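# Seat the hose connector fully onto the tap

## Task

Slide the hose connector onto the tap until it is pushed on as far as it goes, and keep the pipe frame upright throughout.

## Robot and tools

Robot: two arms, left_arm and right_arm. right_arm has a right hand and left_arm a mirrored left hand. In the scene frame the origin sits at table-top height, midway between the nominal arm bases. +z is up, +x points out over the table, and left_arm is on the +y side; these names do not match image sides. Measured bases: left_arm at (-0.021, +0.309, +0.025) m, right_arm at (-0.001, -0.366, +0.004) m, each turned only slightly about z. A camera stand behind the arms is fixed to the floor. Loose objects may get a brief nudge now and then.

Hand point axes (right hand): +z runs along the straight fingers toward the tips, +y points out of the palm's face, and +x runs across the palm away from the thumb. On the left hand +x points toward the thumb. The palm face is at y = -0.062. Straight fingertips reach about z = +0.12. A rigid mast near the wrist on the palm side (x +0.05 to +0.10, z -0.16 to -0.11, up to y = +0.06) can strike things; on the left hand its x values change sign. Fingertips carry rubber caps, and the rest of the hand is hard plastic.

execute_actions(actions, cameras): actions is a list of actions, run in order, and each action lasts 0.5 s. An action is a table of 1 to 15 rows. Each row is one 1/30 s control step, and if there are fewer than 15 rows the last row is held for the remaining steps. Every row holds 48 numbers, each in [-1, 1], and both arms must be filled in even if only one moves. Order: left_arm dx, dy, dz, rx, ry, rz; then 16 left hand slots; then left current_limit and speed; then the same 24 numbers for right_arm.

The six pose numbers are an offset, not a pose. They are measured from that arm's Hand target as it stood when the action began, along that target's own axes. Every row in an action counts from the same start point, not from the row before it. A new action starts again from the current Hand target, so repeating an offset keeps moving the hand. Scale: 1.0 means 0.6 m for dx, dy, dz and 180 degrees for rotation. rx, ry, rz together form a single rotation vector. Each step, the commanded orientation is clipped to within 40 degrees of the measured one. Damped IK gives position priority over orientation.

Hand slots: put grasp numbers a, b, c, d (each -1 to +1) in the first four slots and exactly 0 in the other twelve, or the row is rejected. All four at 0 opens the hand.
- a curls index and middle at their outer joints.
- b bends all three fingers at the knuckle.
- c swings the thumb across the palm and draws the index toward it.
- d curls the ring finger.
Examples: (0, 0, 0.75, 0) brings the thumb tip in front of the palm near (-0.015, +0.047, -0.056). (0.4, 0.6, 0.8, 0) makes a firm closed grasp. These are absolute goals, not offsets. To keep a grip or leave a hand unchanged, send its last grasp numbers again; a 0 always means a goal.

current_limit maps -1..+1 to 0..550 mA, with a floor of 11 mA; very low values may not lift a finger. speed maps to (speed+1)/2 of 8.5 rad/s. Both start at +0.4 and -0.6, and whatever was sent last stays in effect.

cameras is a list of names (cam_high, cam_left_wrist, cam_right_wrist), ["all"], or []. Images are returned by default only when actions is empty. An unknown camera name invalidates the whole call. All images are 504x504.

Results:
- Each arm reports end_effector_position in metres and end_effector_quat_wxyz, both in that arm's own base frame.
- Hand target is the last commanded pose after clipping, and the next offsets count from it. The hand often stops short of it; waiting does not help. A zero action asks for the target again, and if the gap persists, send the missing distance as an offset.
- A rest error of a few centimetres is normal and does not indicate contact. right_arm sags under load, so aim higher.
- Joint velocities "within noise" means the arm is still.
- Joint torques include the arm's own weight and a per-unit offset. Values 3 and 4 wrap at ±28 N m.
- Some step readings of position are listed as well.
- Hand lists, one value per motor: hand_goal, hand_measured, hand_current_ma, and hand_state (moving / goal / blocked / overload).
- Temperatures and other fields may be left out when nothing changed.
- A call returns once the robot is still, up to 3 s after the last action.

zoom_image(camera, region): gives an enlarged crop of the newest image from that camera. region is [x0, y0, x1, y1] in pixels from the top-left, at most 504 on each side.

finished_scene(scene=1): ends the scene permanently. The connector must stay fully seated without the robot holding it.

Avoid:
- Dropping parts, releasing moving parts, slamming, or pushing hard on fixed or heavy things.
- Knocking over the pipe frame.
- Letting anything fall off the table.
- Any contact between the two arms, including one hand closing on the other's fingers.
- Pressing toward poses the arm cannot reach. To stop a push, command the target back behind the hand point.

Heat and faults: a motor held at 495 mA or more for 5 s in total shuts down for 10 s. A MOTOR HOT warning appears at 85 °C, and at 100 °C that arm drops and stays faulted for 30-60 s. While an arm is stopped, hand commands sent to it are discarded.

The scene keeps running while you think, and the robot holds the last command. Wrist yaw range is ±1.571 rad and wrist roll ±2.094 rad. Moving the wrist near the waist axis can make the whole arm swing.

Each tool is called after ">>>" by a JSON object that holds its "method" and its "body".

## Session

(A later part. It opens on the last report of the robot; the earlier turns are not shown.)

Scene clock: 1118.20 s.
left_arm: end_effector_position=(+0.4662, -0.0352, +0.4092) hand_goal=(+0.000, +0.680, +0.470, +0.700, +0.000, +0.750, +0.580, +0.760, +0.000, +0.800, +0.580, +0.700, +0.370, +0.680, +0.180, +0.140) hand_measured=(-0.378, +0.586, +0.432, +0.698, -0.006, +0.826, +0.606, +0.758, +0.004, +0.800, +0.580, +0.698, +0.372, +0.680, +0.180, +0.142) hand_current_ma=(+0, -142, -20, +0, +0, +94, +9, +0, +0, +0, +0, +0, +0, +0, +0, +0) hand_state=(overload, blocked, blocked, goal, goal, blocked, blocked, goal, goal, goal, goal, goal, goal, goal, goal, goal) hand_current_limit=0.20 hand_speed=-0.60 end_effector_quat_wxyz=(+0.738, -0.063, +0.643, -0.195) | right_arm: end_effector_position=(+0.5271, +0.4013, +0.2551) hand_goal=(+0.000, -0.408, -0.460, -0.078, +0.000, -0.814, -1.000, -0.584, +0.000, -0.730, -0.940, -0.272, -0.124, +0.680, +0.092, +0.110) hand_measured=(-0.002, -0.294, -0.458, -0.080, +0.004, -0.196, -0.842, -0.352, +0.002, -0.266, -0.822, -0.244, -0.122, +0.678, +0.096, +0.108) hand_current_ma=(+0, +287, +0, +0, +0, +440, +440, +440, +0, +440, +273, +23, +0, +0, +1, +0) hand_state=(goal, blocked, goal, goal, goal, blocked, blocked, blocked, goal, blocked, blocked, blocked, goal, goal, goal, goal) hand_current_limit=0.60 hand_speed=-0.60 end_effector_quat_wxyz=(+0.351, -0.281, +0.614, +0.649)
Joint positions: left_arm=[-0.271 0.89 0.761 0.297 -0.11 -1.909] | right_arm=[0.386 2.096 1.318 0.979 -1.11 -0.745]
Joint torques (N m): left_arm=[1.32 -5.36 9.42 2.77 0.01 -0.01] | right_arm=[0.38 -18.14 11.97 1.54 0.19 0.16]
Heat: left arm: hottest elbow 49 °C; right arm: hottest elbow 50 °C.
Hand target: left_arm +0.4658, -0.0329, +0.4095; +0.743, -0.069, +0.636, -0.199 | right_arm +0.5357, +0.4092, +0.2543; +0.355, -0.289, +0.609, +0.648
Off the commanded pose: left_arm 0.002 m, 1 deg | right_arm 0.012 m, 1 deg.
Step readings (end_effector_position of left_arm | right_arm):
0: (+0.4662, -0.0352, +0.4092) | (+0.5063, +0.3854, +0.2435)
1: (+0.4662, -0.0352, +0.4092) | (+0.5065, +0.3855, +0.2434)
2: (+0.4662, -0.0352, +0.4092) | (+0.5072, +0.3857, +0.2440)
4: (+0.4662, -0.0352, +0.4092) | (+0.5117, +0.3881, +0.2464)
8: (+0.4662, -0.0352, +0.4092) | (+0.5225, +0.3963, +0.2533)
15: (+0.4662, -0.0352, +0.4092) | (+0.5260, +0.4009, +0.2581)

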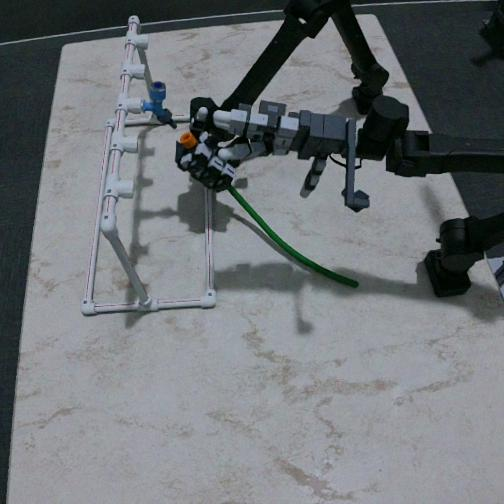

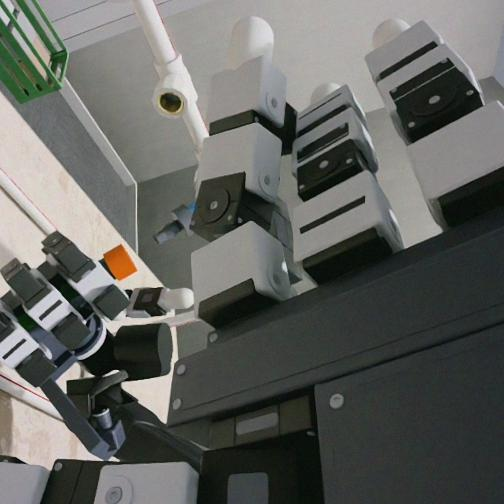

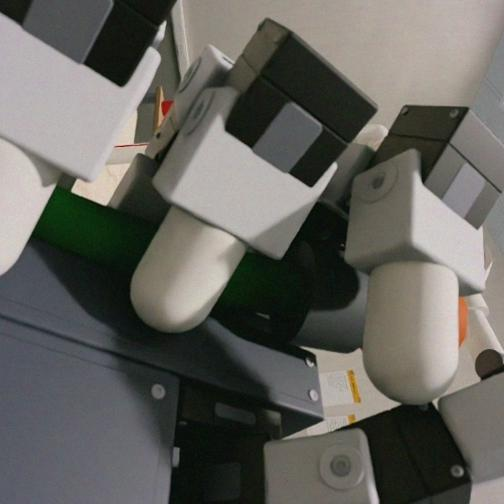

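>>> {"method": "execute_actions", "body": {"actions": [[[0,0,0,0,0,0,0,0,0.2,0,0,0,0,0,0,0,0,0,0,0,0,0,0.2,-0.6,-0.0137,-0.0072,-0.0145,0,0,0,1,0.86,0.55,0.95,0,0,0,0,0,0,0,0,0,0,0,0,0.6,-0.6],[0,0,0,0,0,0,0,0,0.2,0,0,0,0,0,0,0,0,0,0,0,0,0,0.2,-0.6,-0.0273,-0.0143,-0.029,0,0,0,1,0.86,0.55,0.95,0,0,0,0,0,0,0,0,0,0,0,0,0.6,-0.6]]], "cameras": ["cam_high","cam_left_wrist","cam_right_wrist"]}}

>>> {"method": "zoom_image", "body": {"camera": "cam_left_wrist", "region": [100, 190, 200, 290]}}

>>> {"method": "zoom_image", "body": {"camera": "cam_high", "region": [160, 100, 205, 145]}}

>>> {"method": "zoom_image", "body": {"camera": "cam_right_wrist", "region": [354, 250, 504, 400]}}

Scene clock: 1121.43 s.
left_arm: end_effector_position=(+0.4662, -0.0352, +0.4092) hand_goal=(+0.000, +0.680, +0.470, +0.700, +0.000, +0.750, +0.580, +0.760, +0.000, +0.800, +0.580, +0.700, +0.370, +0.680, +0.180, +0.140) hand_measured=(-0.378, +0.586, +0.432, +0.698, -0.006, +0.826, +0.606, +0.758, +0.004, +0.800, +0.580, +0.698, +0.372, +0.680, +0.180, +0.142) hand_current_ma=(+0, -142, -20, +0, +0, +94, +9, +0, +0, +0, +0, +0, +0, +0, +0, +0) hand_state=(overload, blocked, blocked, goal, goal, blocked, blocked, goal, goal, goal, goal, goal, goal, goal, goal, goal) hand_current_limit=0.20 hand_speed=-0.60 end_effector_quat_wxyz=(+0.738, -0.063, +0.643, -0.195) | right_arm: end_effector_position=(+0.5373, +0.3897, +0.2610) hand_goal=(+0.000, -0.408, -0.460, -0.078, +0.000, -0.814, -1.000, -0.584, +0.000, -0.730, -0.940, -0.272, -0.124, +0.680, +0.092, +0.110) hand_measured=(-0.002, -0.294, -0.458, -0.080, +0.004, -0.196, -0.842, -0.352, +0.002, -0.266, -0.822, -0.244, -0.122, +0.678, +0.096, +0.108) hand_current_ma=(+0, +287, +0, +0, +0, +440, +440, +440, +0, +440, +273, +23, +0, +0, +1, +0) hand_state=(goal, blocked, goal, goal, goal, blocked, blocked, blocked, goal, blocked, blocked, blocked, goal, goal, goal, goal) hand_current_limit=0.60 hand_speed=-0.60 end_effector_quat_wxyz=(+0.347, -0.283, +0.613, +0.651)
Joint positions: left_arm=[-0.271 0.89 0.761 0.297 -0.11 -1.909] | right_arm=[0.362 2.1 1.344 0.972 -1.143 -0.726]
Joint torques (N m): left_arm=[1.32 -5.36 9.42 2.77 0.01 -0.01] | right_arm=[-0.62 -18.08 12.23 1.48 0.05 0.15]
Heat: left arm: hottest elbow 48 °C; right arm: hottest elbow 50 °C.
Hand target: left_arm +0.4658, -0.0329, +0.4095; +0.743, -0.069, +0.636, -0.199 | right_arm +0.5512, +0.3902, +0.2608; +0.355, -0.288, +0.609, +0.648
Off the commanded pose: left_arm 0.002 m, 1 deg | right_arm 0.014 m, 1 deg.
Step readings (end_effector_position of left_arm | right_arm):
0: (+0.4662, -0.0352, +0.4092) | (+0.5271, +0.4013, +0.2551)
1: (+0.4662, -0.0352, +0.4092) | (+0.5271, +0.4013, +0.2551)
2: (+0.4662, -0.0352, +0.4092) | (+0.5267, +0.4013, +0.2553)
4: (+0.4662, -0.0352, +0.4092) | (+0.5272, +0.3995, +0.2559)
8: (+0.4662, -0.0352, +0.4092) | (+0.5309, +0.3960, +0.2593)
15: (+0.4662, -0.0352, +0.4092) | (+0.5369, +0.3896, +0.2621)

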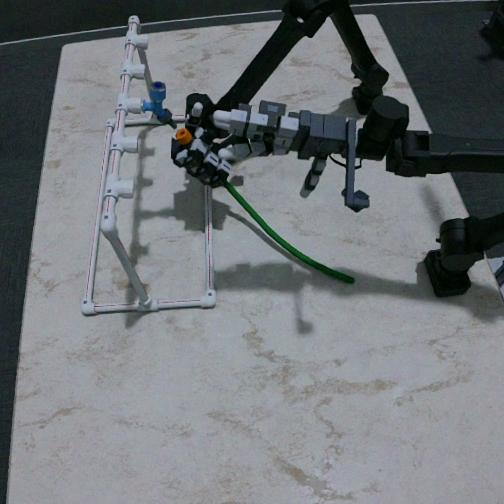

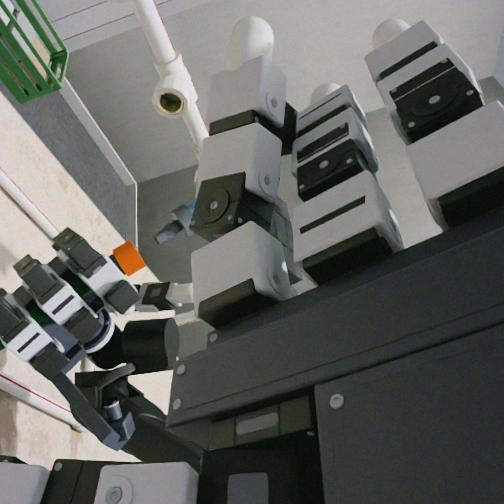

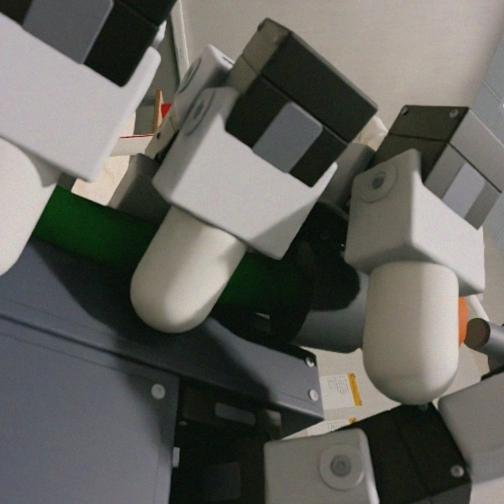

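Scaled by 5.040 from the camera's 504x504 image, which has a finer 720x720 frame.

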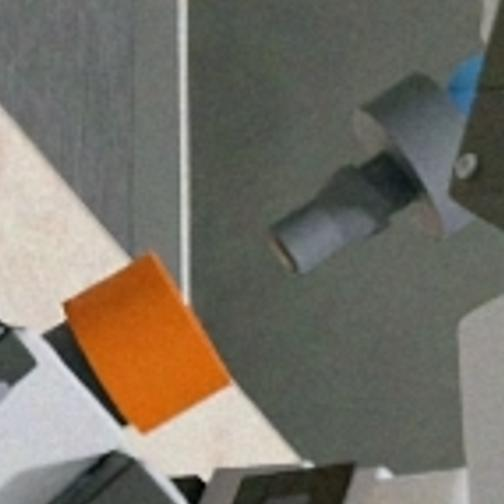

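Scaled by 11.200 from the camera's 504x504 image, which has a finer 720x720 frame.

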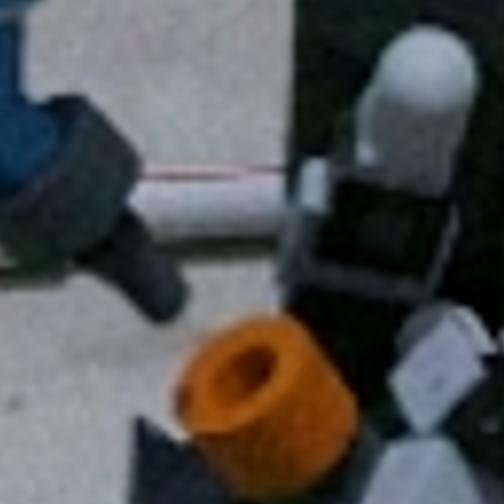

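Scaled by 3.360 from the camera's 504x504 image, which has a finer 720x720 frame.

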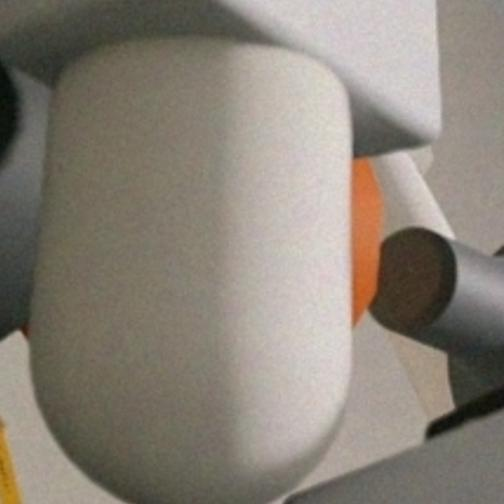

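>>> {"method": "execute_actions", "body": {"actions": []}}

Scene clock: 1123.27 s.
left_arm: end_effector_position=(+0.4662, -0.0352, +0.4092) hand_goal=(+0.000, +0.680, +0.470, +0.700, +0.000, +0.750, +0.580, +0.760, +0.000, +0.800, +0.580, +0.700, +0.370, +0.680, +0.180, +0.140) hand_measured=(-0.378, +0.586, +0.432, +0.698, -0.006, +0.826, +0.606, +0.758, +0.004, +0.800, +0.580, +0.698, +0.372, +0.680, +0.180, +0.142) hand_current_ma=(+0, -142, -20, +0, +0, +94, +9, +0, +0, +0, +0, +0, +0, +0, +0, +0) hand_state=(overload, blocked, blocked, goal, goal, blocked, blocked, goal, goal, goal, goal, goal, goal, goal, goal, goal) hand_current_limit=0.20 hand_speed=-0.60 end_effector_quat_wxyz=(+0.738, -0.063, +0.643, -0.195) | right_arm: end_effector_position=(+0.5376, +0.3898, +0.2613) hand_goal=(+0.000, -0.408, -0.460, -0.078, +0.000, -0.814, -1.000, -0.584, +0.000, -0.730, -0.940, -0.272, -0.124, +0.680, +0.092, +0.110) hand_measured=(-0.002, -0.294, -0.458, -0.080, +0.004, -0.196, -0.842, -0.352, +0.002, -0.266, -0.822, -0.244, -0.122, +0.678, +0.096, +0.108) hand_current_ma=(+0, +287, +0, +0, +0, +440, +440, +440, +0, +440, +273, +23, +0, +0, +1, +0) hand_state=(goal, blocked, goal, goal, goal, blocked, blocked, blocked, goal, blocked, blocked, blocked, goal, goal, goal, goal) hand_current_limit=0.60 hand_speed=-0.60 end_effector_quat_wxyz=(+0.347, -0.283, +0.612, +0.651)
Joint positions: left_arm=[-0.271 0.89 0.761 0.297 -0.11 -1.909] | right_arm=[0.362 2.101 1.346 0.972 -1.143 -0.726]
Joint velocities: within noise
Joint torques (N m): left_arm=[1.38 -5.3 9.4 2.77 0 -0.01] | right_arm=[-0.56 -18.49 12.18 1.51 0.05 0.15]
Motor temperatures (°C): left_arm=[36 35 48 35 28 32] | right_arm=[34 41 51 31 33 29]
Heat: left arm: hottest elbow 48 °C; right arm: hottest elbow 51 °C.
Hand target: left_arm +0.4658, -0.0329, +0.4095; +0.743, -0.069, +0.636, -0.199 | right_arm +0.5512, +0.3902, +0.2608; +0.355, -0.288, +0.609, +0.648
Off the commanded pose: left_arm 0.002 m, 1 deg | right_arm 0.014 m, 1 deg.

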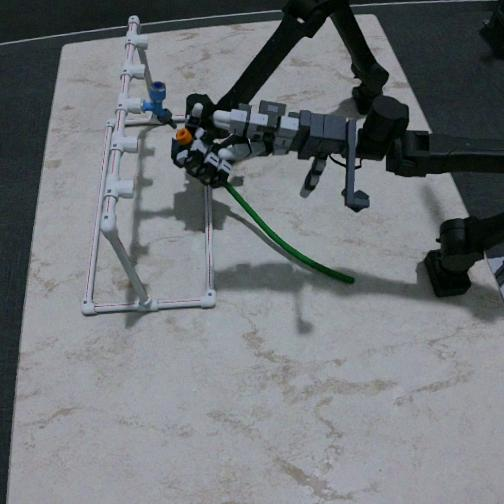

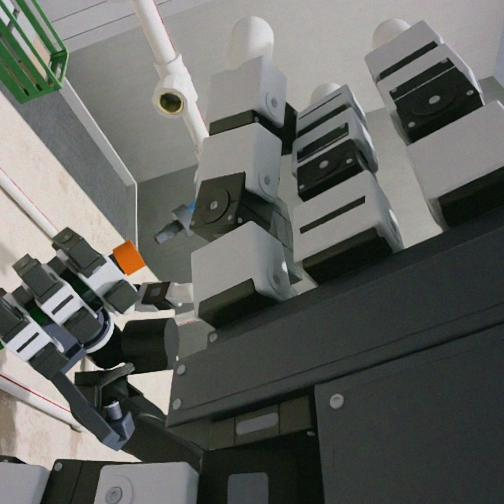

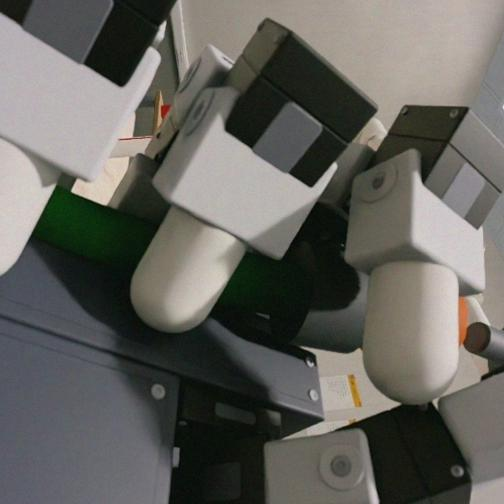

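>>> {"method": "zoom_image", "body": {"camera": "cam_left_wrist", "region": [100, 190, 200, 290]}}

>>> {"method": "zoom_image", "body": {"camera": "cam_high", "region": [145, 75, 205, 135]}}

>>> {"method": "zoom_image", "body": {"camera": "cam_right_wrist", "region": [354, 250, 504, 400]}}

Scaled by 5.040 from the camera's 504x504 image, which has a finer 720x720 frame.

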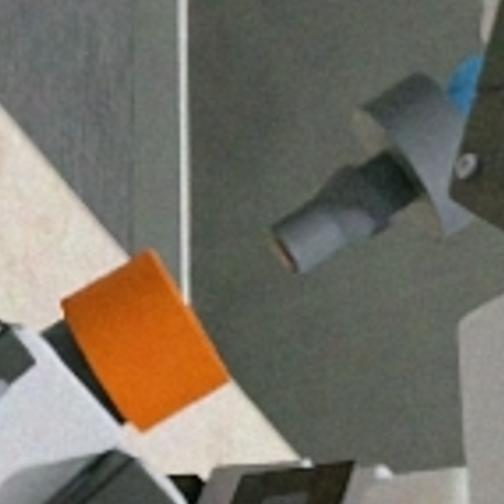

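Scaled by 8.400 from the camera's 504x504 image, which has a finer 720x720 frame.

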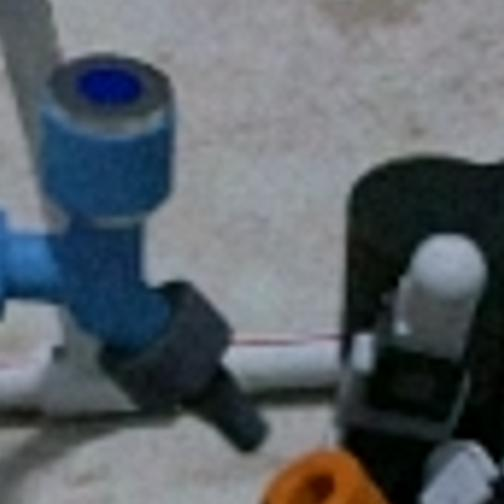

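Scaled by 3.360 from the camera's 504x504 image, which has a finer 720x720 frame.

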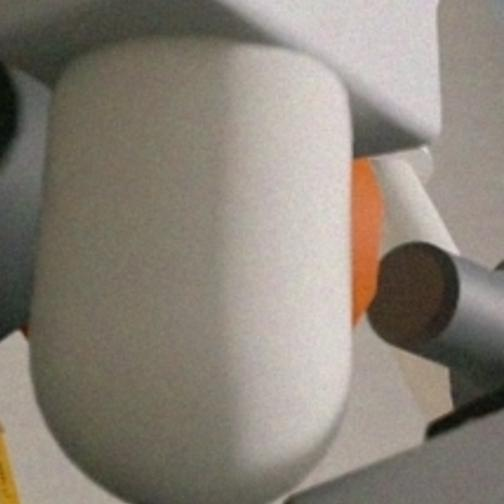

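>>> {"method": "execute_actions", "body": {"actions": [[[0,0,0,0,0,0,0,0,0.2,0,0,0,0,0,0,0,0,0,0,0,0,0,0.2,-0.6,-0.0066,0.001,0.0007,0,0,0,1,0.86,0.55,0.95,0,0,0,0,0,0,0,0,0,0,0,0,0.6,-0.6],[0,0,0,0,0,0,0,0,0.2,0,0,0,0,0,0,0,0,0,0,0,0,0,0.2,-0.6,-0.0132,0.002,0.0014,0,0,0,1,0.86,0.55,0.95,0,0,0,0,0,0,0,0,0,0,0,0,0.6,-0.6],[0,0,0,0,0,0,0,0,0.2,0,0,0,0,0,0,0,0,0,0,0,0,0,0.2,-0.6,-0.0197,0.003,0.0022,0,0,0,1,0.86,0.55,0.95,0,0,0,0,0,0,0,0,0,0,0,0,0.6,-0.6]]], "cameras": ["all"]}}

>>> {"method": "zoom_image", "body": {"camera": "cam_left_wrist", "region": [100, 190, 200, 290]}}

>>> {"method": "zoom_image", "body": {"camera": "cam_high", "region": [160, 105, 200, 145]}}

>>> {"method": "zoom_image", "body": {"camera": "cam_right_wrist", "region": [354, 250, 504, 400]}}

Scene clock: 1126.07 s.
left_arm: end_effector_position=(+0.4662, -0.0352, +0.4092) hand_goal=(+0.000, +0.680, +0.470, +0.700, +0.000, +0.750, +0.580, +0.760, +0.000, +0.800, +0.580, +0.700, +0.370, +0.680, +0.180, +0.140) hand_measured=(-0.378, +0.586, +0.432, +0.698, -0.006, +0.826, +0.606, +0.758, +0.004, +0.800, +0.580, +0.698, +0.372, +0.680, +0.180, +0.142) hand_current_ma=(+0, -142, -20, +0, +0, +94, +9, +0, +0, +0, +0, +0, +0, +0, +0, +0) hand_state=(overload, blocked, blocked, goal, goal, blocked, blocked, goal, goal, goal, goal, goal, goal, goal, goal, goal) hand_current_limit=0.20 hand_speed=-0.60 end_effector_quat_wxyz=(+0.738, -0.063, +0.643, -0.195) | right_arm: end_effector_position=(+0.5429, +0.3916, +0.2664) hand_goal=(+0.000, -0.408, -0.460, -0.078, +0.000, -0.814, -1.000, -0.584, +0.000, -0.730, -0.940, -0.272, -0.124, +0.680, +0.092, +0.110) hand_measured=(-0.002, -0.294, -0.458, -0.080, +0.004, -0.196, -0.842, -0.352, +0.002, -0.266, -0.822, -0.244, -0.122, +0.678, +0.096, +0.108) hand_current_ma=(+0, +287, +0, +0, +0, +440, +440, +440, +0, +440, +273, +23, +0, +0, +1, +0) hand_state=(goal, blocked, goal, goal, goal, blocked, blocked, blocked, goal, blocked, blocked, blocked, goal, goal, goal, goal) hand_current_limit=0.60 hand_speed=-0.60 end_effector_quat_wxyz=(+0.343, -0.282, +0.615, +0.652)
Joint positions: left_arm=[-0.271 0.89 0.761 0.297 -0.11 -1.909] | right_arm=[0.362 2.101 1.366 0.944 -1.146 -0.724]
Joint torques (N m): left_arm=[1.32 -5.36 9.4 2.78 0.01 -0.01] | right_arm=[-0.73 -19.49 12.46 1.4 0.06 0.15]
Heat: left arm: hottest elbow 48 °C; right arm: hottest elbow 51 °C.
Hand target: left_arm +0.4658, -0.0329, +0.4095; +0.743, -0.069, +0.636, -0.199 | right_arm +0.5566, +0.3902, +0.2715; +0.355, -0.289, +0.609, +0.648
Off the commanded pose: left_arm 0.002 m, 1 deg | right_arm 0.015 m, 2 deg.
Step readings (end_effector_position of left_arm | right_arm):
0: (+0.4662, -0.0352, +0.4092) | (+0.5376, +0.3898, +0.2613)
1: (+0.4662, -0.0352, +0.4092) | (+0.5376, +0.3898, +0.2613)
2: (+0.4662, -0.0352, +0.4092) | (+0.5377, +0.3899, +0.2614)
4: (+0.4662, -0.0352, +0.4092) | (+0.5386, +0.3900, +0.2617)
8: (+0.4662, -0.0352, +0.4092) | (+0.5413, +0.3910, +0.2648)
15: (+0.4662, -0.0352, +0.4092) | (+0.5428, +0.3916, +0.2665)

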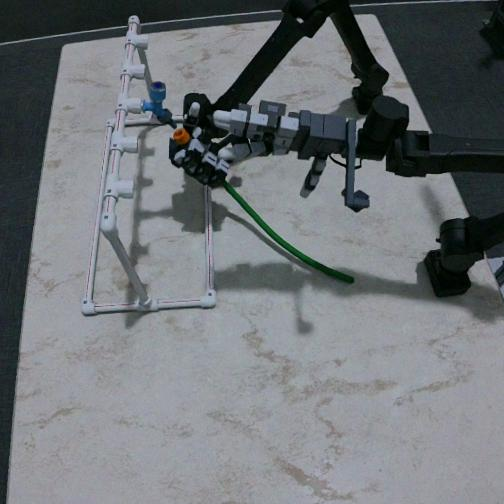

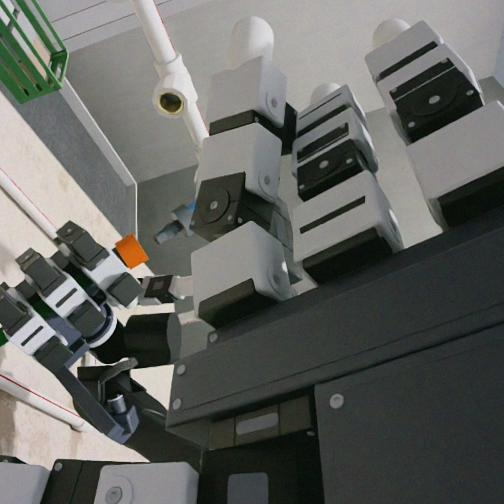

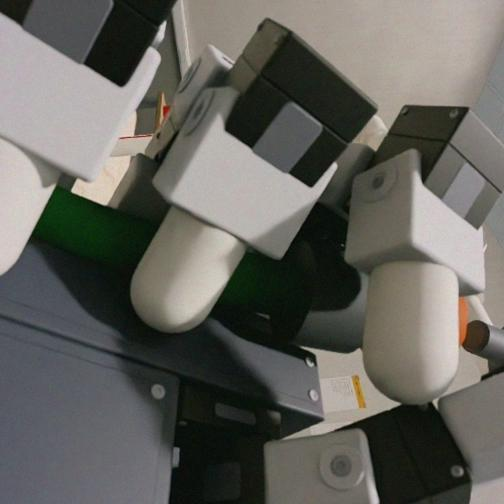

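Scaled by 5.040 from the camera's 504x504 image, which has a finer 720x720 frame.

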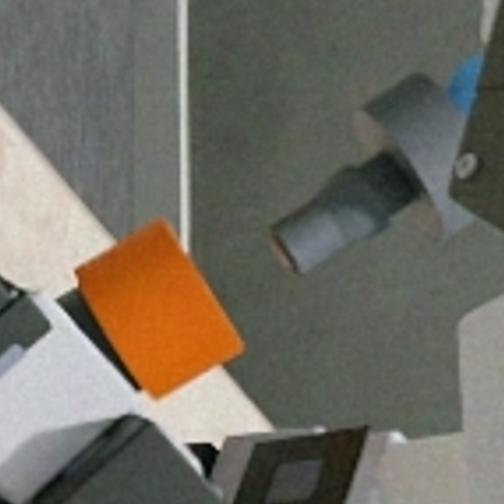

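Scaled by 12.600 from the camera's 504x504 image, which has a finer 720x720 frame.

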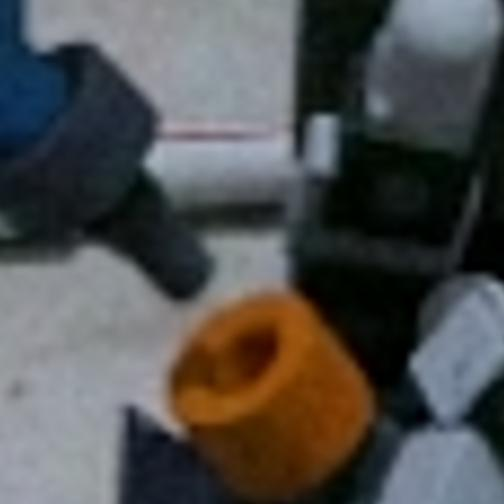

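Scaled by 3.360 from the camera's 504x504 image, which has a finer 720x720 frame.

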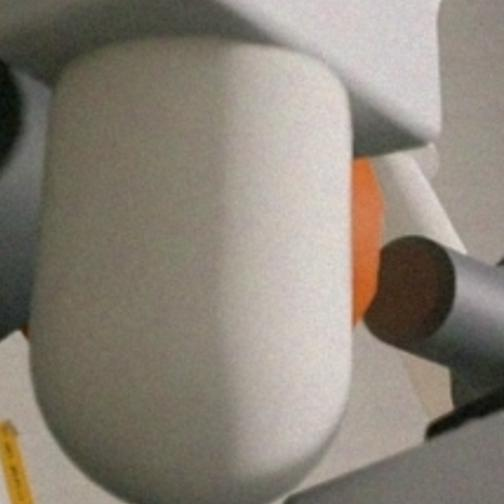

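>>> {"method": "execute_actions", "body": {"actions": [[[0,0,0,0,0,0,0,0,0.2,0,0,0,0,0,0,0,0,0,0,0,0,0,0.2,-0.6,-0.0027,0.0009,-0.0048,0,0,0,1,0.86,0.55,0.95,0,0,0,0,0,0,0,0,0,0,0,0,0.6,-0.6],[0,0,0,0,0,0,0,0,0.2,0,0,0,0,0,0,0,0,0,0,0,0,0,0.2,-0.6,-0.0053,0.0018,-0.0095,0,0,0,1,0.86,0.55,0.95,0,0,0,0,0,0,0,0,0,0,0,0,0.6,-0.6],[0,0,0,0,0,0,0,0,0.2,0,0,0,0,0,0,0,0,0,0,0,0,0,0.2,-0.6,-0.008,0.00275,-0.01425,0,0,0,1,0.86,0.55,0.95,0,0,0,0,0,0,0,0,0,0,0,0,0.6,-0.6]]], "cameras": ["all"]}}

>>> {"method": "zoom_image", "body": {"camera": "cam_left_wrist", "region": [100, 190, 200, 290]}}

>>> {"method": "zoom_image", "body": {"camera": "cam_high", "region": [160, 105, 200, 145]}}

>>> {"method": "zoom_image", "body": {"camera": "cam_right_wrist", "region": [354, 250, 504, 400]}}

Scene clock: 1128.87 s.
left_arm: end_effector_position=(+0.4662, -0.0352, +0.4092) hand_goal=(+0.000, +0.680, +0.470, +0.700, +0.000, +0.750, +0.580, +0.760, +0.000, +0.800, +0.580, +0.700, +0.370, +0.680, +0.180, +0.140) hand_measured=(-0.378, +0.586, +0.432, +0.698, -0.006, +0.826, +0.606, +0.758, +0.004, +0.800, +0.580, +0.698, +0.372, +0.680, +0.180, +0.142) hand_current_ma=(+0, -142, -20, +0, +0, +94, +9, +0, +0, +0, +0, +0, +0, +0, +0, +0) hand_state=(overload, blocked, blocked, goal, goal, blocked, blocked, goal, goal, goal, goal, goal, goal, goal, goal, goal) hand_current_limit=0.20 hand_speed=-0.60 end_effector_quat_wxyz=(+0.738, -0.063, +0.643, -0.195) | right_arm: end_effector_position=(+0.5473, +0.3825, +0.2662) hand_goal=(+0.000, -0.408, -0.460, -0.078, +0.000, -0.814, -1.000, -0.584, +0.000, -0.730, -0.940, -0.272, -0.124, +0.680, +0.092, +0.110) hand_measured=(-0.002, -0.294, -0.458, -0.080, +0.004, -0.196, -0.842, -0.352, +0.002, -0.266, -0.822, -0.244, -0.122, +0.678, +0.096, +0.108) hand_current_ma=(+0, +287, +0, +0, +0, +440, +440, +440, +0, +440, +273, +23, +0, +0, +1, +0) hand_state=(goal, blocked, goal, goal, goal, blocked, blocked, blocked, goal, blocked, blocked, blocked, goal, goal, goal, goal) hand_current_limit=0.60 hand_speed=-0.60 end_effector_quat_wxyz=(+0.342, -0.280, +0.617, +0.652)
Joint positions: left_arm=[-0.271 0.89 0.761 0.297 -0.11 -1.909] | right_arm=[0.346 2.101 1.366 0.944 -1.16 -0.717]
Joint torques (N m): left_arm=[1.32 -5.36 9.4 2.78 0.01 -0.01] | right_arm=[-0.56 -20.31 11.97 1.61 0.05 0.19]
Heat: left arm: hottest elbow 48 °C; right arm: hottest elbow 51 °C.
Hand target: left_arm +0.4658, -0.0329, +0.4095; +0.743, -0.069, +0.636, -0.199 | right_arm +0.5576, +0.3813, +0.2755; +0.355, -0.289, +0.609, +0.648
Off the commanded pose: left_arm 0.002 m, 1 deg | right_arm 0.014 m, 2 deg.
Step readings (end_effector_position of left_arm | right_arm):
0: (+0.4662, -0.0352, +0.4092) | (+0.5430, +0.3916, +0.2663)
1: (+0.4662, -0.0352, +0.4092) | (+0.5430, +0.3916, +0.2663)
2: (+0.4662, -0.0352, +0.4092) | (+0.5428, +0.3916, +0.2663)
4: (+0.4662, -0.0352, +0.4092) | (+0.5424, +0.3908, +0.2661)
8: (+0.4662, -0.0352, +0.4092) | (+0.5438, +0.3876, +0.2661)
15: (+0.4662, -0.0352, +0.4092) | (+0.5473, +0.3825, +0.2661)

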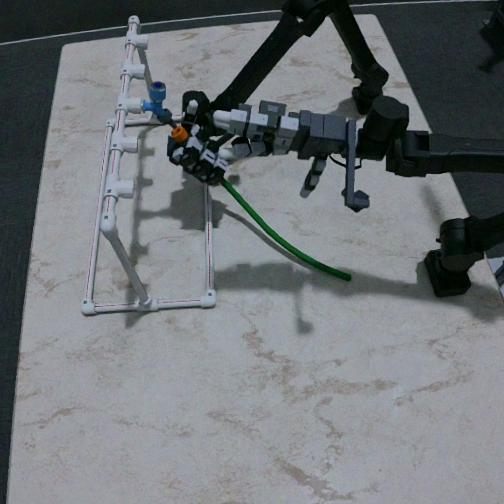

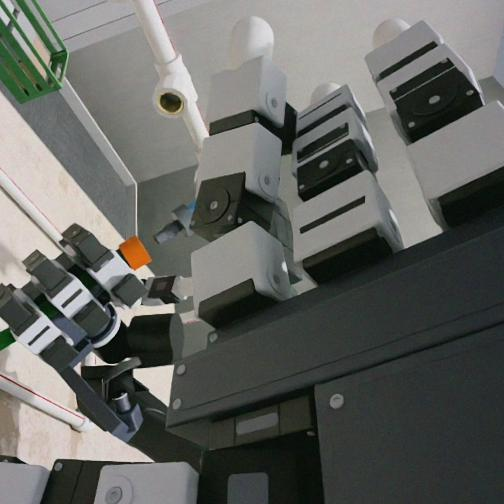

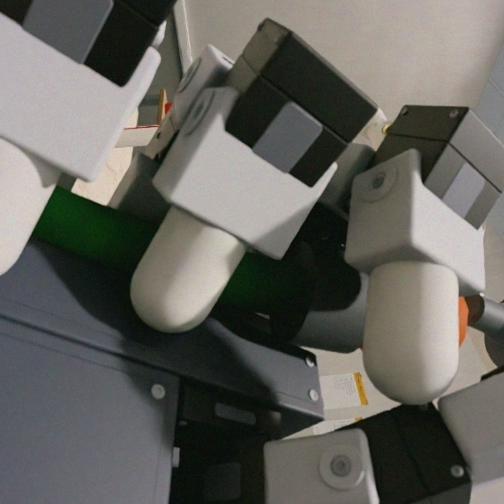

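Scaled by 5.040 from the camera's 504x504 image, which has a finer 720x720 frame.

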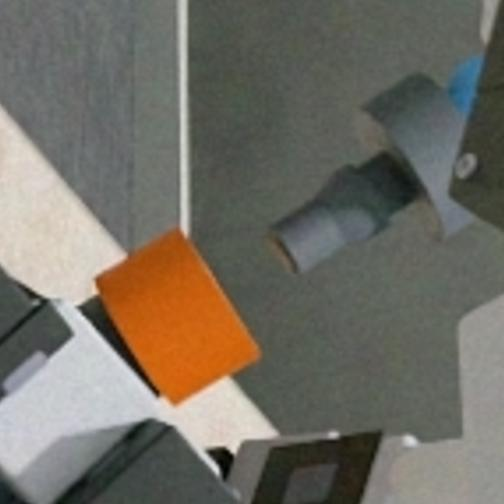

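Scaled by 12.600 from the camera's 504x504 image, which has a finer 720x720 frame.

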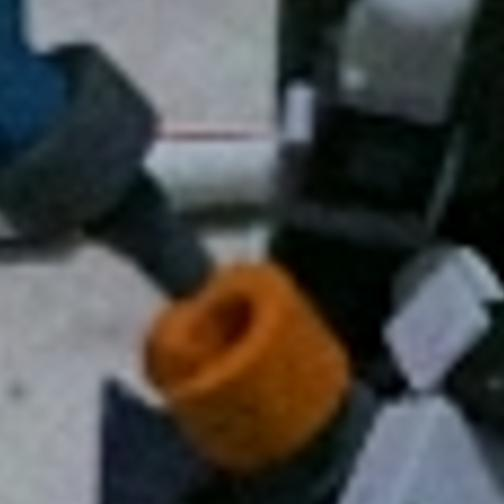

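Scaled by 3.360 from the camera's 504x504 image, which has a finer 720x720 frame.

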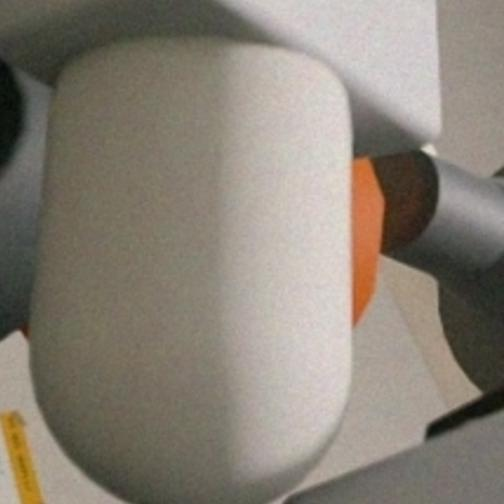

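>>> {"method": "execute_actions", "body": {"actions": [[[0,0,0,0,0,0,0,0,0.2,0,0,0,0,0,0,0,0,0,0,0,0,0,0.2,-0.6,-0.001,0.0037,0.0035,0,0,0,1,0.86,0.55,0.95,0,0,0,0,0,0,0,0,0,0,0,0,0.6,-0.6],[0,0,0,0,0,0,0,0,0.2,0,0,0,0,0,0,0,0,0,0,0,0,0,0.2,-0.6,-0.002,0.0074,0.007,0,0,0,1,0.86,0.55,0.95,0,0,0,0,0,0,0,0,0,0,0,0,0.6,-0.6],[0,0,0,0,0,0,0,0,0.2,0,0,0,0,0,0,0,0,0,0,0,0,0,0.2,-0.6,-0.0031,0.0112,0.0105,0,0,0,1,0.86,0.55,0.95,0,0,0,0,0,0,0,0,0,0,0,0,0.6,-0.6]]], "cameras": ["all"]}}

>>> {"method": "zoom_image", "body": {"camera": "cam_left_wrist", "region": [100, 190, 200, 290]}}

>>> {"method": "zoom_image", "body": {"camera": "cam_high", "region": [160, 105, 200, 145]}}

>>> {"method": "zoom_image", "body": {"camera": "cam_right_wrist", "region": [354, 250, 504, 400]}}

Scene clock: 1131.10 s.
left_arm: end_effector_position=(+0.4662, -0.0352, +0.4092) hand_goal=(+0.000, +0.680, +0.470, +0.700, +0.000, +0.750, +0.580, +0.760, +0.000, +0.800, +0.580, +0.700, +0.370, +0.680, +0.180, +0.140) hand_measured=(-0.378, +0.586, +0.432, +0.698, -0.006, +0.826, +0.606, +0.758, +0.004, +0.800, +0.580, +0.698, +0.372, +0.680, +0.180, +0.142) hand_current_ma=(+0, -142, -20, +0, +0, +94, +9, +0, +0, +0, +0, +0, +0, +0, +0, +0) hand_state=(overload, blocked, blocked, goal, goal, blocked, blocked, goal, goal, goal, goal, goal, goal, goal, goal, goal) hand_current_limit=0.20 hand_speed=-0.60 end_effector_quat_wxyz=(+0.738, -0.063, +0.643, -0.195) | right_arm: end_effector_position=(+0.5492, +0.3830, +0.2654) hand_goal=(+0.000, -0.408, -0.460, -0.078, +0.000, -0.814, -1.000, -0.584, +0.000, -0.730, -0.940, -0.272, -0.124, +0.680, +0.092, +0.110) hand_measured=(-0.002, -0.294, -0.458, -0.080, +0.004, -0.196, -0.842, -0.352, +0.002, -0.266, -0.822, -0.244, -0.122, +0.678, +0.096, +0.108) hand_current_ma=(+0, +287, +0, +0, +0, +440, +440, +440, +0, +440, +273, +23, +0, +0, +1, +0) hand_state=(goal, blocked, goal, goal, goal, blocked, blocked, blocked, goal, blocked, blocked, blocked, goal, goal, goal, goal) hand_current_limit=0.60 hand_speed=-0.60 end_effector_quat_wxyz=(+0.340, -0.275, +0.620, +0.651)
Joint positions: left_arm=[-0.271 0.89 0.761 0.297 -0.11 -1.909] | right_arm=[0.346 2.101 1.366 0.933 -1.154 -0.717]
Joint torques (N m): left_arm=[1.32 -5.36 9.39 2.78 0.01 0] | right_arm=[0.15 -21.66 11.52 1.5 0.26 0.11]
Heat: left arm: hottest elbow 48 °C; right arm: hottest elbow 51 °C.
Hand target: left_arm +0.4658, -0.0329, +0.4095; +0.743, -0.069, +0.636, -0.199 | right_arm +0.5536, +0.3873, +0.2815; +0.355, -0.289, +0.609, +0.649
Off the commanded pose: left_arm 0.002 m, 1 deg | right_arm 0.017 m, 3 deg.
Step readings (end_effector_position of left_arm | right_arm):
0: (+0.4662, -0.0352, +0.4092) | (+0.5473, +0.3825, +0.2662)
1: (+0.4662, -0.0352, +0.4092) | (+0.5473, +0.3825, +0.2662)
2: (+0.4662, -0.0352, +0.4092) | (+0.5473, +0.3825, +0.2662)
4: (+0.4662, -0.0352, +0.4092) | (+0.5475, +0.3825, +0.2661)
8: (+0.4662, -0.0352, +0.4092) | (+0.5487, +0.3828, +0.2657)
15: (+0.4662, -0.0352, +0.4092) | (+0.5492, +0.3830, +0.2655)

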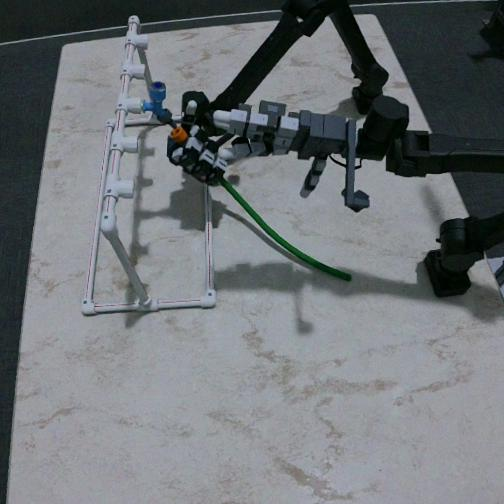

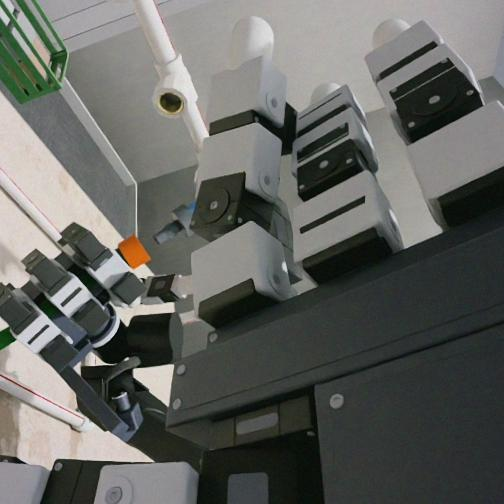

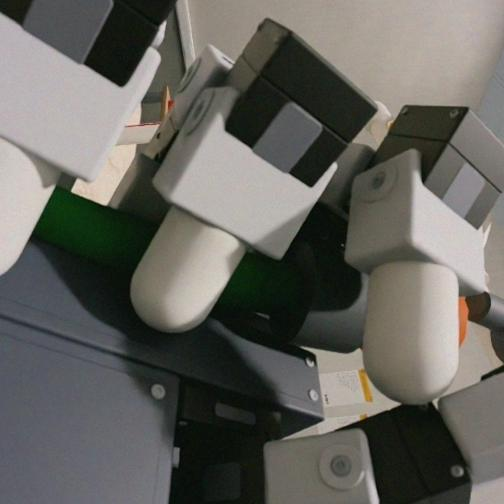

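Scaled by 5.040 from the camera's 504x504 image, which has a finer 720x720 frame.

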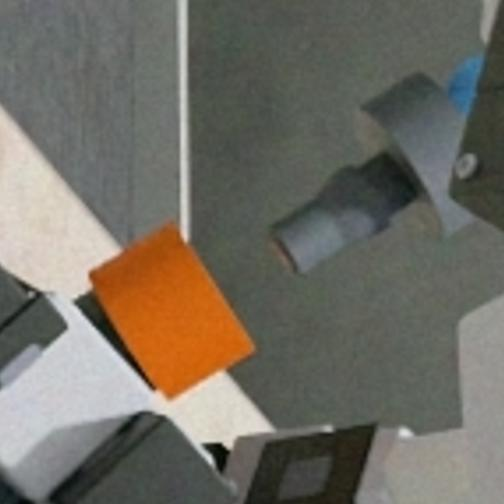

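Scaled by 12.600 from the camera's 504x504 image, which has a finer 720x720 frame.

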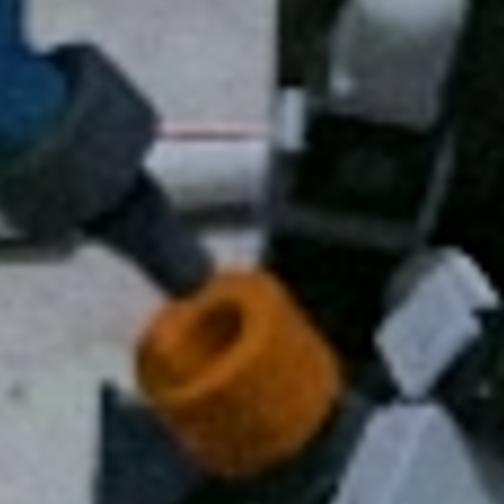

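Scaled by 3.360 from the camera's 504x504 image, which has a finer 720x720 frame.

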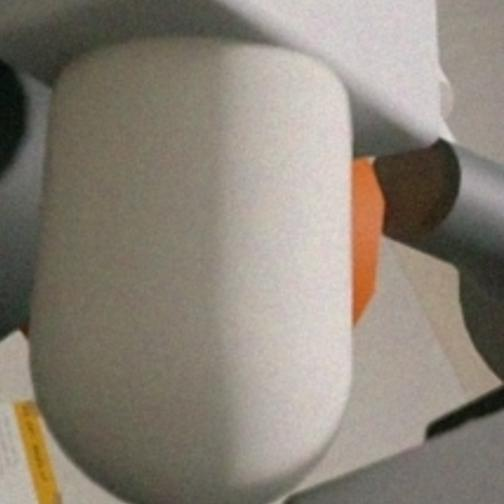

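>>> {"method": "execute_actions", "body": {"actions": [[[0,0,0,0,0,0,0,0,0.2,0,0,0,0,0,0,0,0,0,0,0,0,0,0.2,-0.6,-0.0029,0.005,0.0026,0,0,0,1,0.86,0.55,0.95,0,0,0,0,0,0,0,0,0,0,0,0,0.6,-0.6],[0,0,0,0,0,0,0,0,0.2,0,0,0,0,0,0,0,0,0,0,0,0,0,0.2,-0.6,-0.0058,0.01,0.0052,0,0,0,1,0.86,0.55,0.95,0,0,0,0,0,0,0,0,0,0,0,0,0.6,-0.6],[0,0,0,0,0,0,0,0,0.2,0,0,0,0,0,0,0,0,0,0,0,0,0,0.2,-0.6,-0.0088,0.0151,0.0078,0,0,0,1,0.86,0.55,0.95,0,0,0,0,0,0,0,0,0,0,0,0,0.6,-0.6]]], "cameras": ["all"]}}

>>> {"method": "zoom_image", "body": {"camera": "cam_left_wrist", "region": [100, 190, 200, 290]}}

>>> {"method": "zoom_image", "body": {"camera": "cam_high", "region": [160, 105, 200, 145]}}

>>> {"method": "zoom_image", "body": {"camera": "cam_right_wrist", "region": [354, 250, 504, 400]}}

Scene clock: 1132.40 s.
left_arm: end_effector_position=(+0.4662, -0.0352, +0.4092) hand_goal=(+0.000, +0.680, +0.470, +0.700, +0.000, +0.750, +0.580, +0.760, +0.000, +0.800, +0.580, +0.700, +0.370, +0.680, +0.180, +0.140) hand_measured=(-0.378, +0.586, +0.432, +0.698, -0.006, +0.826, +0.606, +0.758, +0.004, +0.800, +0.580, +0.698, +0.372, +0.680, +0.180, +0.142) hand_current_ma=(+0, -142, -20, +0, +0, +94, +9, +0, +0, +0, +0, +0, +0, +0, +0, +0) hand_state=(overload, blocked, blocked, goal, goal, blocked, blocked, goal, goal, goal, goal, goal, goal, goal, goal, goal) hand_current_limit=0.20 hand_speed=-0.60 end_effector_quat_wxyz=(+0.738, -0.063, +0.643, -0.195) | right_arm: end_effector_position=(+0.5512, +0.3855, +0.2640) hand_goal=(+0.000, -0.408, -0.460, -0.078, +0.000, -0.814, -1.000, -0.584, +0.000, -0.730, -0.940, -0.272, -0.124, +0.680, +0.092, +0.110) hand_measured=(-0.002, -0.294, -0.458, -0.080, +0.004, -0.196, -0.842, -0.352, +0.002, -0.266, -0.822, -0.244, -0.122, +0.678, +0.096, +0.108) hand_current_ma=(+0, +287, +0, +0, +0, +440, +440, +440, +0, +440, +273, +23, +0, +0, +1, +0) hand_state=(goal, blocked, goal, goal, goal, blocked, blocked, blocked, goal, blocked, blocked, blocked, goal, goal, goal, goal) hand_current_limit=0.60 hand_speed=-0.60 end_effector_quat_wxyz=(+0.335, -0.269, +0.625, +0.651)
Joint positions: left_arm=[-0.271 0.89 0.761 0.297 -0.11 -1.909] | right_arm=[0.349 2.101 1.366 0.915 -1.146 -0.717]
Joint torques (N m): left_arm=[1.26 -5.36 9.4 2.78 0.01 -0.01] | right_arm=[0.56 -23.65 11.1 1.4 0.23 0.06]
Heat: left arm: hottest elbow 47 °C; right arm: hottest elbow 51 °C.
Hand target: left_arm +0.4658, -0.0329, +0.4095; +0.743, -0.069, +0.636, -0.199 | right_arm +0.5496, +0.3912, +0.2915; +0.355, -0.288, +0.609, +0.649
Off the commanded pose: left_arm 0.002 m, 1 deg | right_arm 0.028 m, 4 deg.
Step readings (end_effector_position of left_arm | right_arm):
0: (+0.4662, -0.0352, +0.4092) | (+0.5492, +0.3830, +0.2654)
1: (+0.4662, -0.0352, +0.4092) | (+0.5493, +0.3830, +0.2655)
2: (+0.4662, -0.0352, +0.4092) | (+0.5494, +0.3830, +0.2654)
4: (+0.4662, -0.0352, +0.4092) | (+0.5502, +0.3832, +0.2651)
8: (+0.4662, -0.0352, +0.4092) | (+0.5512, +0.3845, +0.2643)
15: (+0.4662, -0.0352, +0.4092) | (+0.5513, +0.3853, +0.2640)

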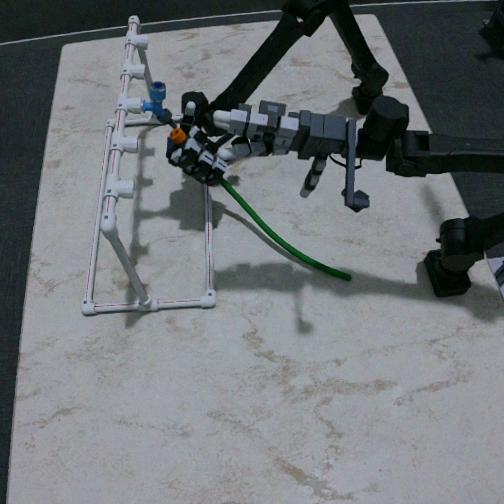

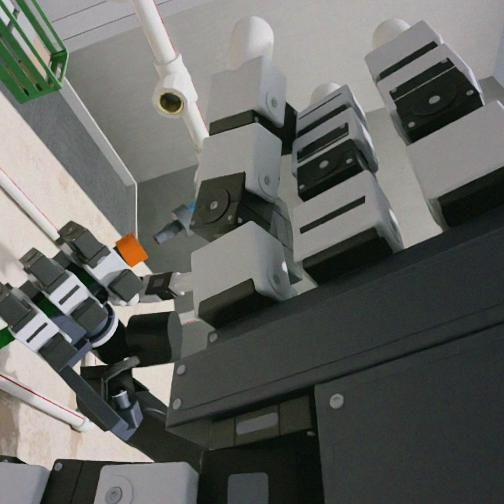

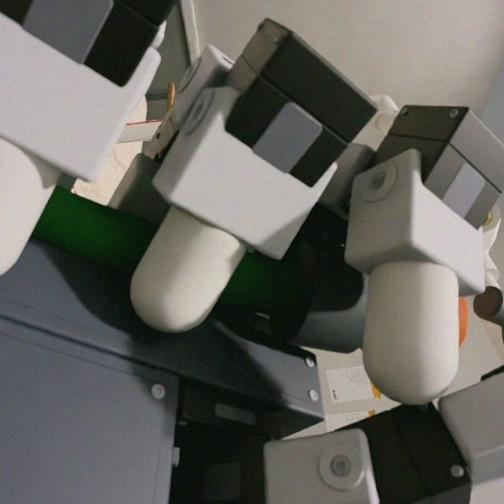

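Scaled by 5.040 from the camera's 504x504 image, which has a finer 720x720 frame.

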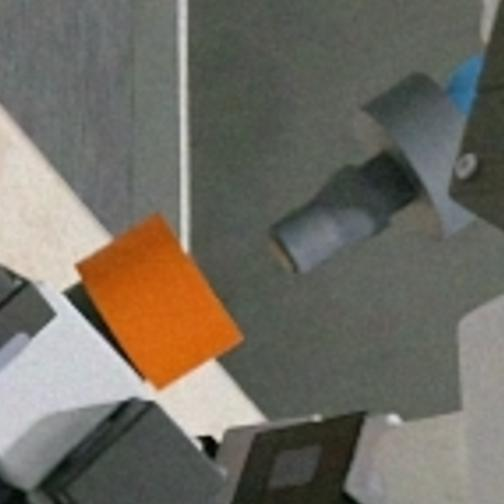

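Scaled by 12.600 from the camera's 504x504 image, which has a finer 720x720 frame.

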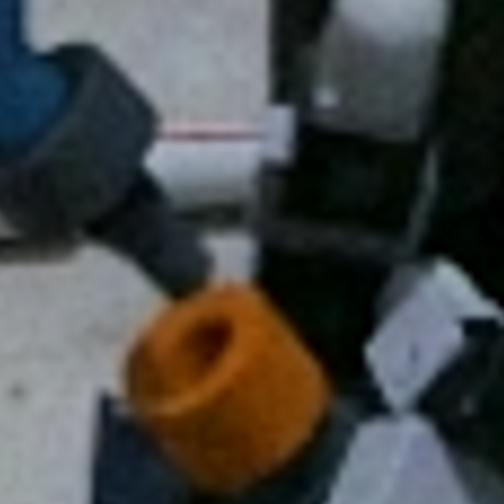

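Scaled by 3.360 from the camera's 504x504 image, which has a finer 720x720 frame.

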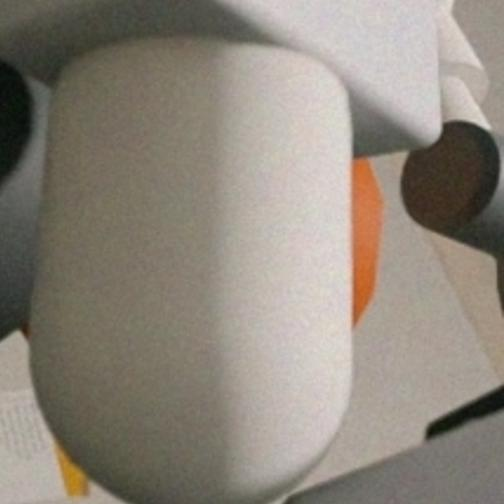

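>>> {"method": "execute_actions", "body": {"actions": [[[0,0,0,0,0,0,0,0,0.2,0,0,0,0,0,0,0,0,0,0,0,0,0,0.2,-0.6,-0.002,0.0028,0.0002,0,0,0,1,0.86,0.55,0.95,0,0,0,0,0,0,0,0,0,0,0,0,0.6,-0.6],[0,0,0,0,0,0,0,0,0.2,0,0,0,0,0,0,0,0,0,0,0,0,0,0.2,-0.6,-0.004,0.0056,0.0004,0,0,0,1,0.86,0.55,0.95,0,0,0,0,0,0,0,0,0,0,0,0,0.6,-0.6],[0,0,0,0,0,0,0,0,0.2,0,0,0,0,0,0,0,0,0,0,0,0,0,0.2,-0.6,-0.0061,0.0085,0.0007,0,0,0,1,0.86,0.55,0.95,0,0,0,0,0,0,0,0,0,0,0,0,0.6,-0.6]]]}}

Scene clock: 1133.97 s.
left_arm: end_effector_position=(+0.4662, -0.0352, +0.4092) hand_goal=(+0.000, +0.680, +0.470, +0.700, +0.000, +0.750, +0.580, +0.760, +0.000, +0.800, +0.580, +0.700, +0.370, +0.680, +0.180, +0.140) hand_measured=(-0.378, +0.586, +0.432, +0.698, -0.006, +0.826, +0.606, +0.758, +0.004, +0.800, +0.580, +0.698, +0.372, +0.680, +0.180, +0.142) hand_current_ma=(+0, -142, -20, +0, +0, +94, +9, +0, +0, +0, +0, +0, +0, +0, +0, +0) hand_state=(overload, blocked, blocked, goal, goal, blocked, blocked, goal, goal, goal, goal, goal, goal, goal, goal, goal) hand_current_limit=0.20 hand_speed=-0.60 end_effector_quat_wxyz=(+0.738, -0.063, +0.643, -0.195) | right_arm: end_effector_position=(+0.5493, +0.3863, +0.2736) hand_goal=(+0.000, -0.408, -0.460, -0.078, +0.000, -0.814, -1.000, -0.584, +0.000, -0.730, -0.940, -0.272, -0.124, +0.680, +0.092, +0.110) hand_measured=(-0.002, -0.294, -0.458, -0.080, +0.004, -0.196, -0.842, -0.352, +0.002, -0.266, -0.822, -0.244, -0.122, +0.678, +0.096, +0.108) hand_current_ma=(+0, +287, +0, +0, +0, +440, +440, +440, +0, +440, +273, +23, +0, +0, +1, +0) hand_state=(goal, blocked, goal, goal, goal, blocked, blocked, blocked, goal, blocked, blocked, blocked, goal, goal, goal, goal) hand_current_limit=0.60 hand_speed=-0.60 end_effector_quat_wxyz=(+0.337, -0.270, +0.623, +0.652)
Joint positions: left_arm=[-0.271 0.89 0.761 0.297 -0.11 -1.909] | right_arm=[0.351 2.084 1.366 0.904 -1.145 -0.717]
Joint torques (N m): left_arm=[1.32 -5.36 9.4 2.78 0.01 -0.01] | right_arm=[0.79 -23.71 10.95 1.48 0.24 0.06]
Heat: left arm: hottest elbow 47 °C; right arm: hottest elbow 51 °C.
Hand target: left_arm +0.4658, -0.0329, +0.4095; +0.743, -0.069, +0.636, -0.199 | right_arm +0.5477, +0.3912, +0.2975; +0.355, -0.288, +0.609, +0.649
Off the commanded pose: left_arm 0.002 m, 1 deg | right_arm 0.024 m, 3 deg.
Step readings (end_effector_position of left_arm | right_arm):
0: (+0.4662, -0.0352, +0.4092) | (+0.5512, +0.3855, +0.2640)
1: (+0.4662, -0.0352, +0.4092) | (+0.5511, +0.3855, +0.2642)
2: (+0.4662, -0.0352, +0.4092) | (+0.5511, +0.3855, +0.2642)
4: (+0.4662, -0.0352, +0.4092) | (+0.5513, +0.3855, +0.2647)
8: (+0.4662, -0.0352, +0.4092) | (+0.5506, +0.3858, +0.2683)
15: (+0.4662, -0.0352, +0.4092) | (+0.5492, +0.3861, +0.2737)


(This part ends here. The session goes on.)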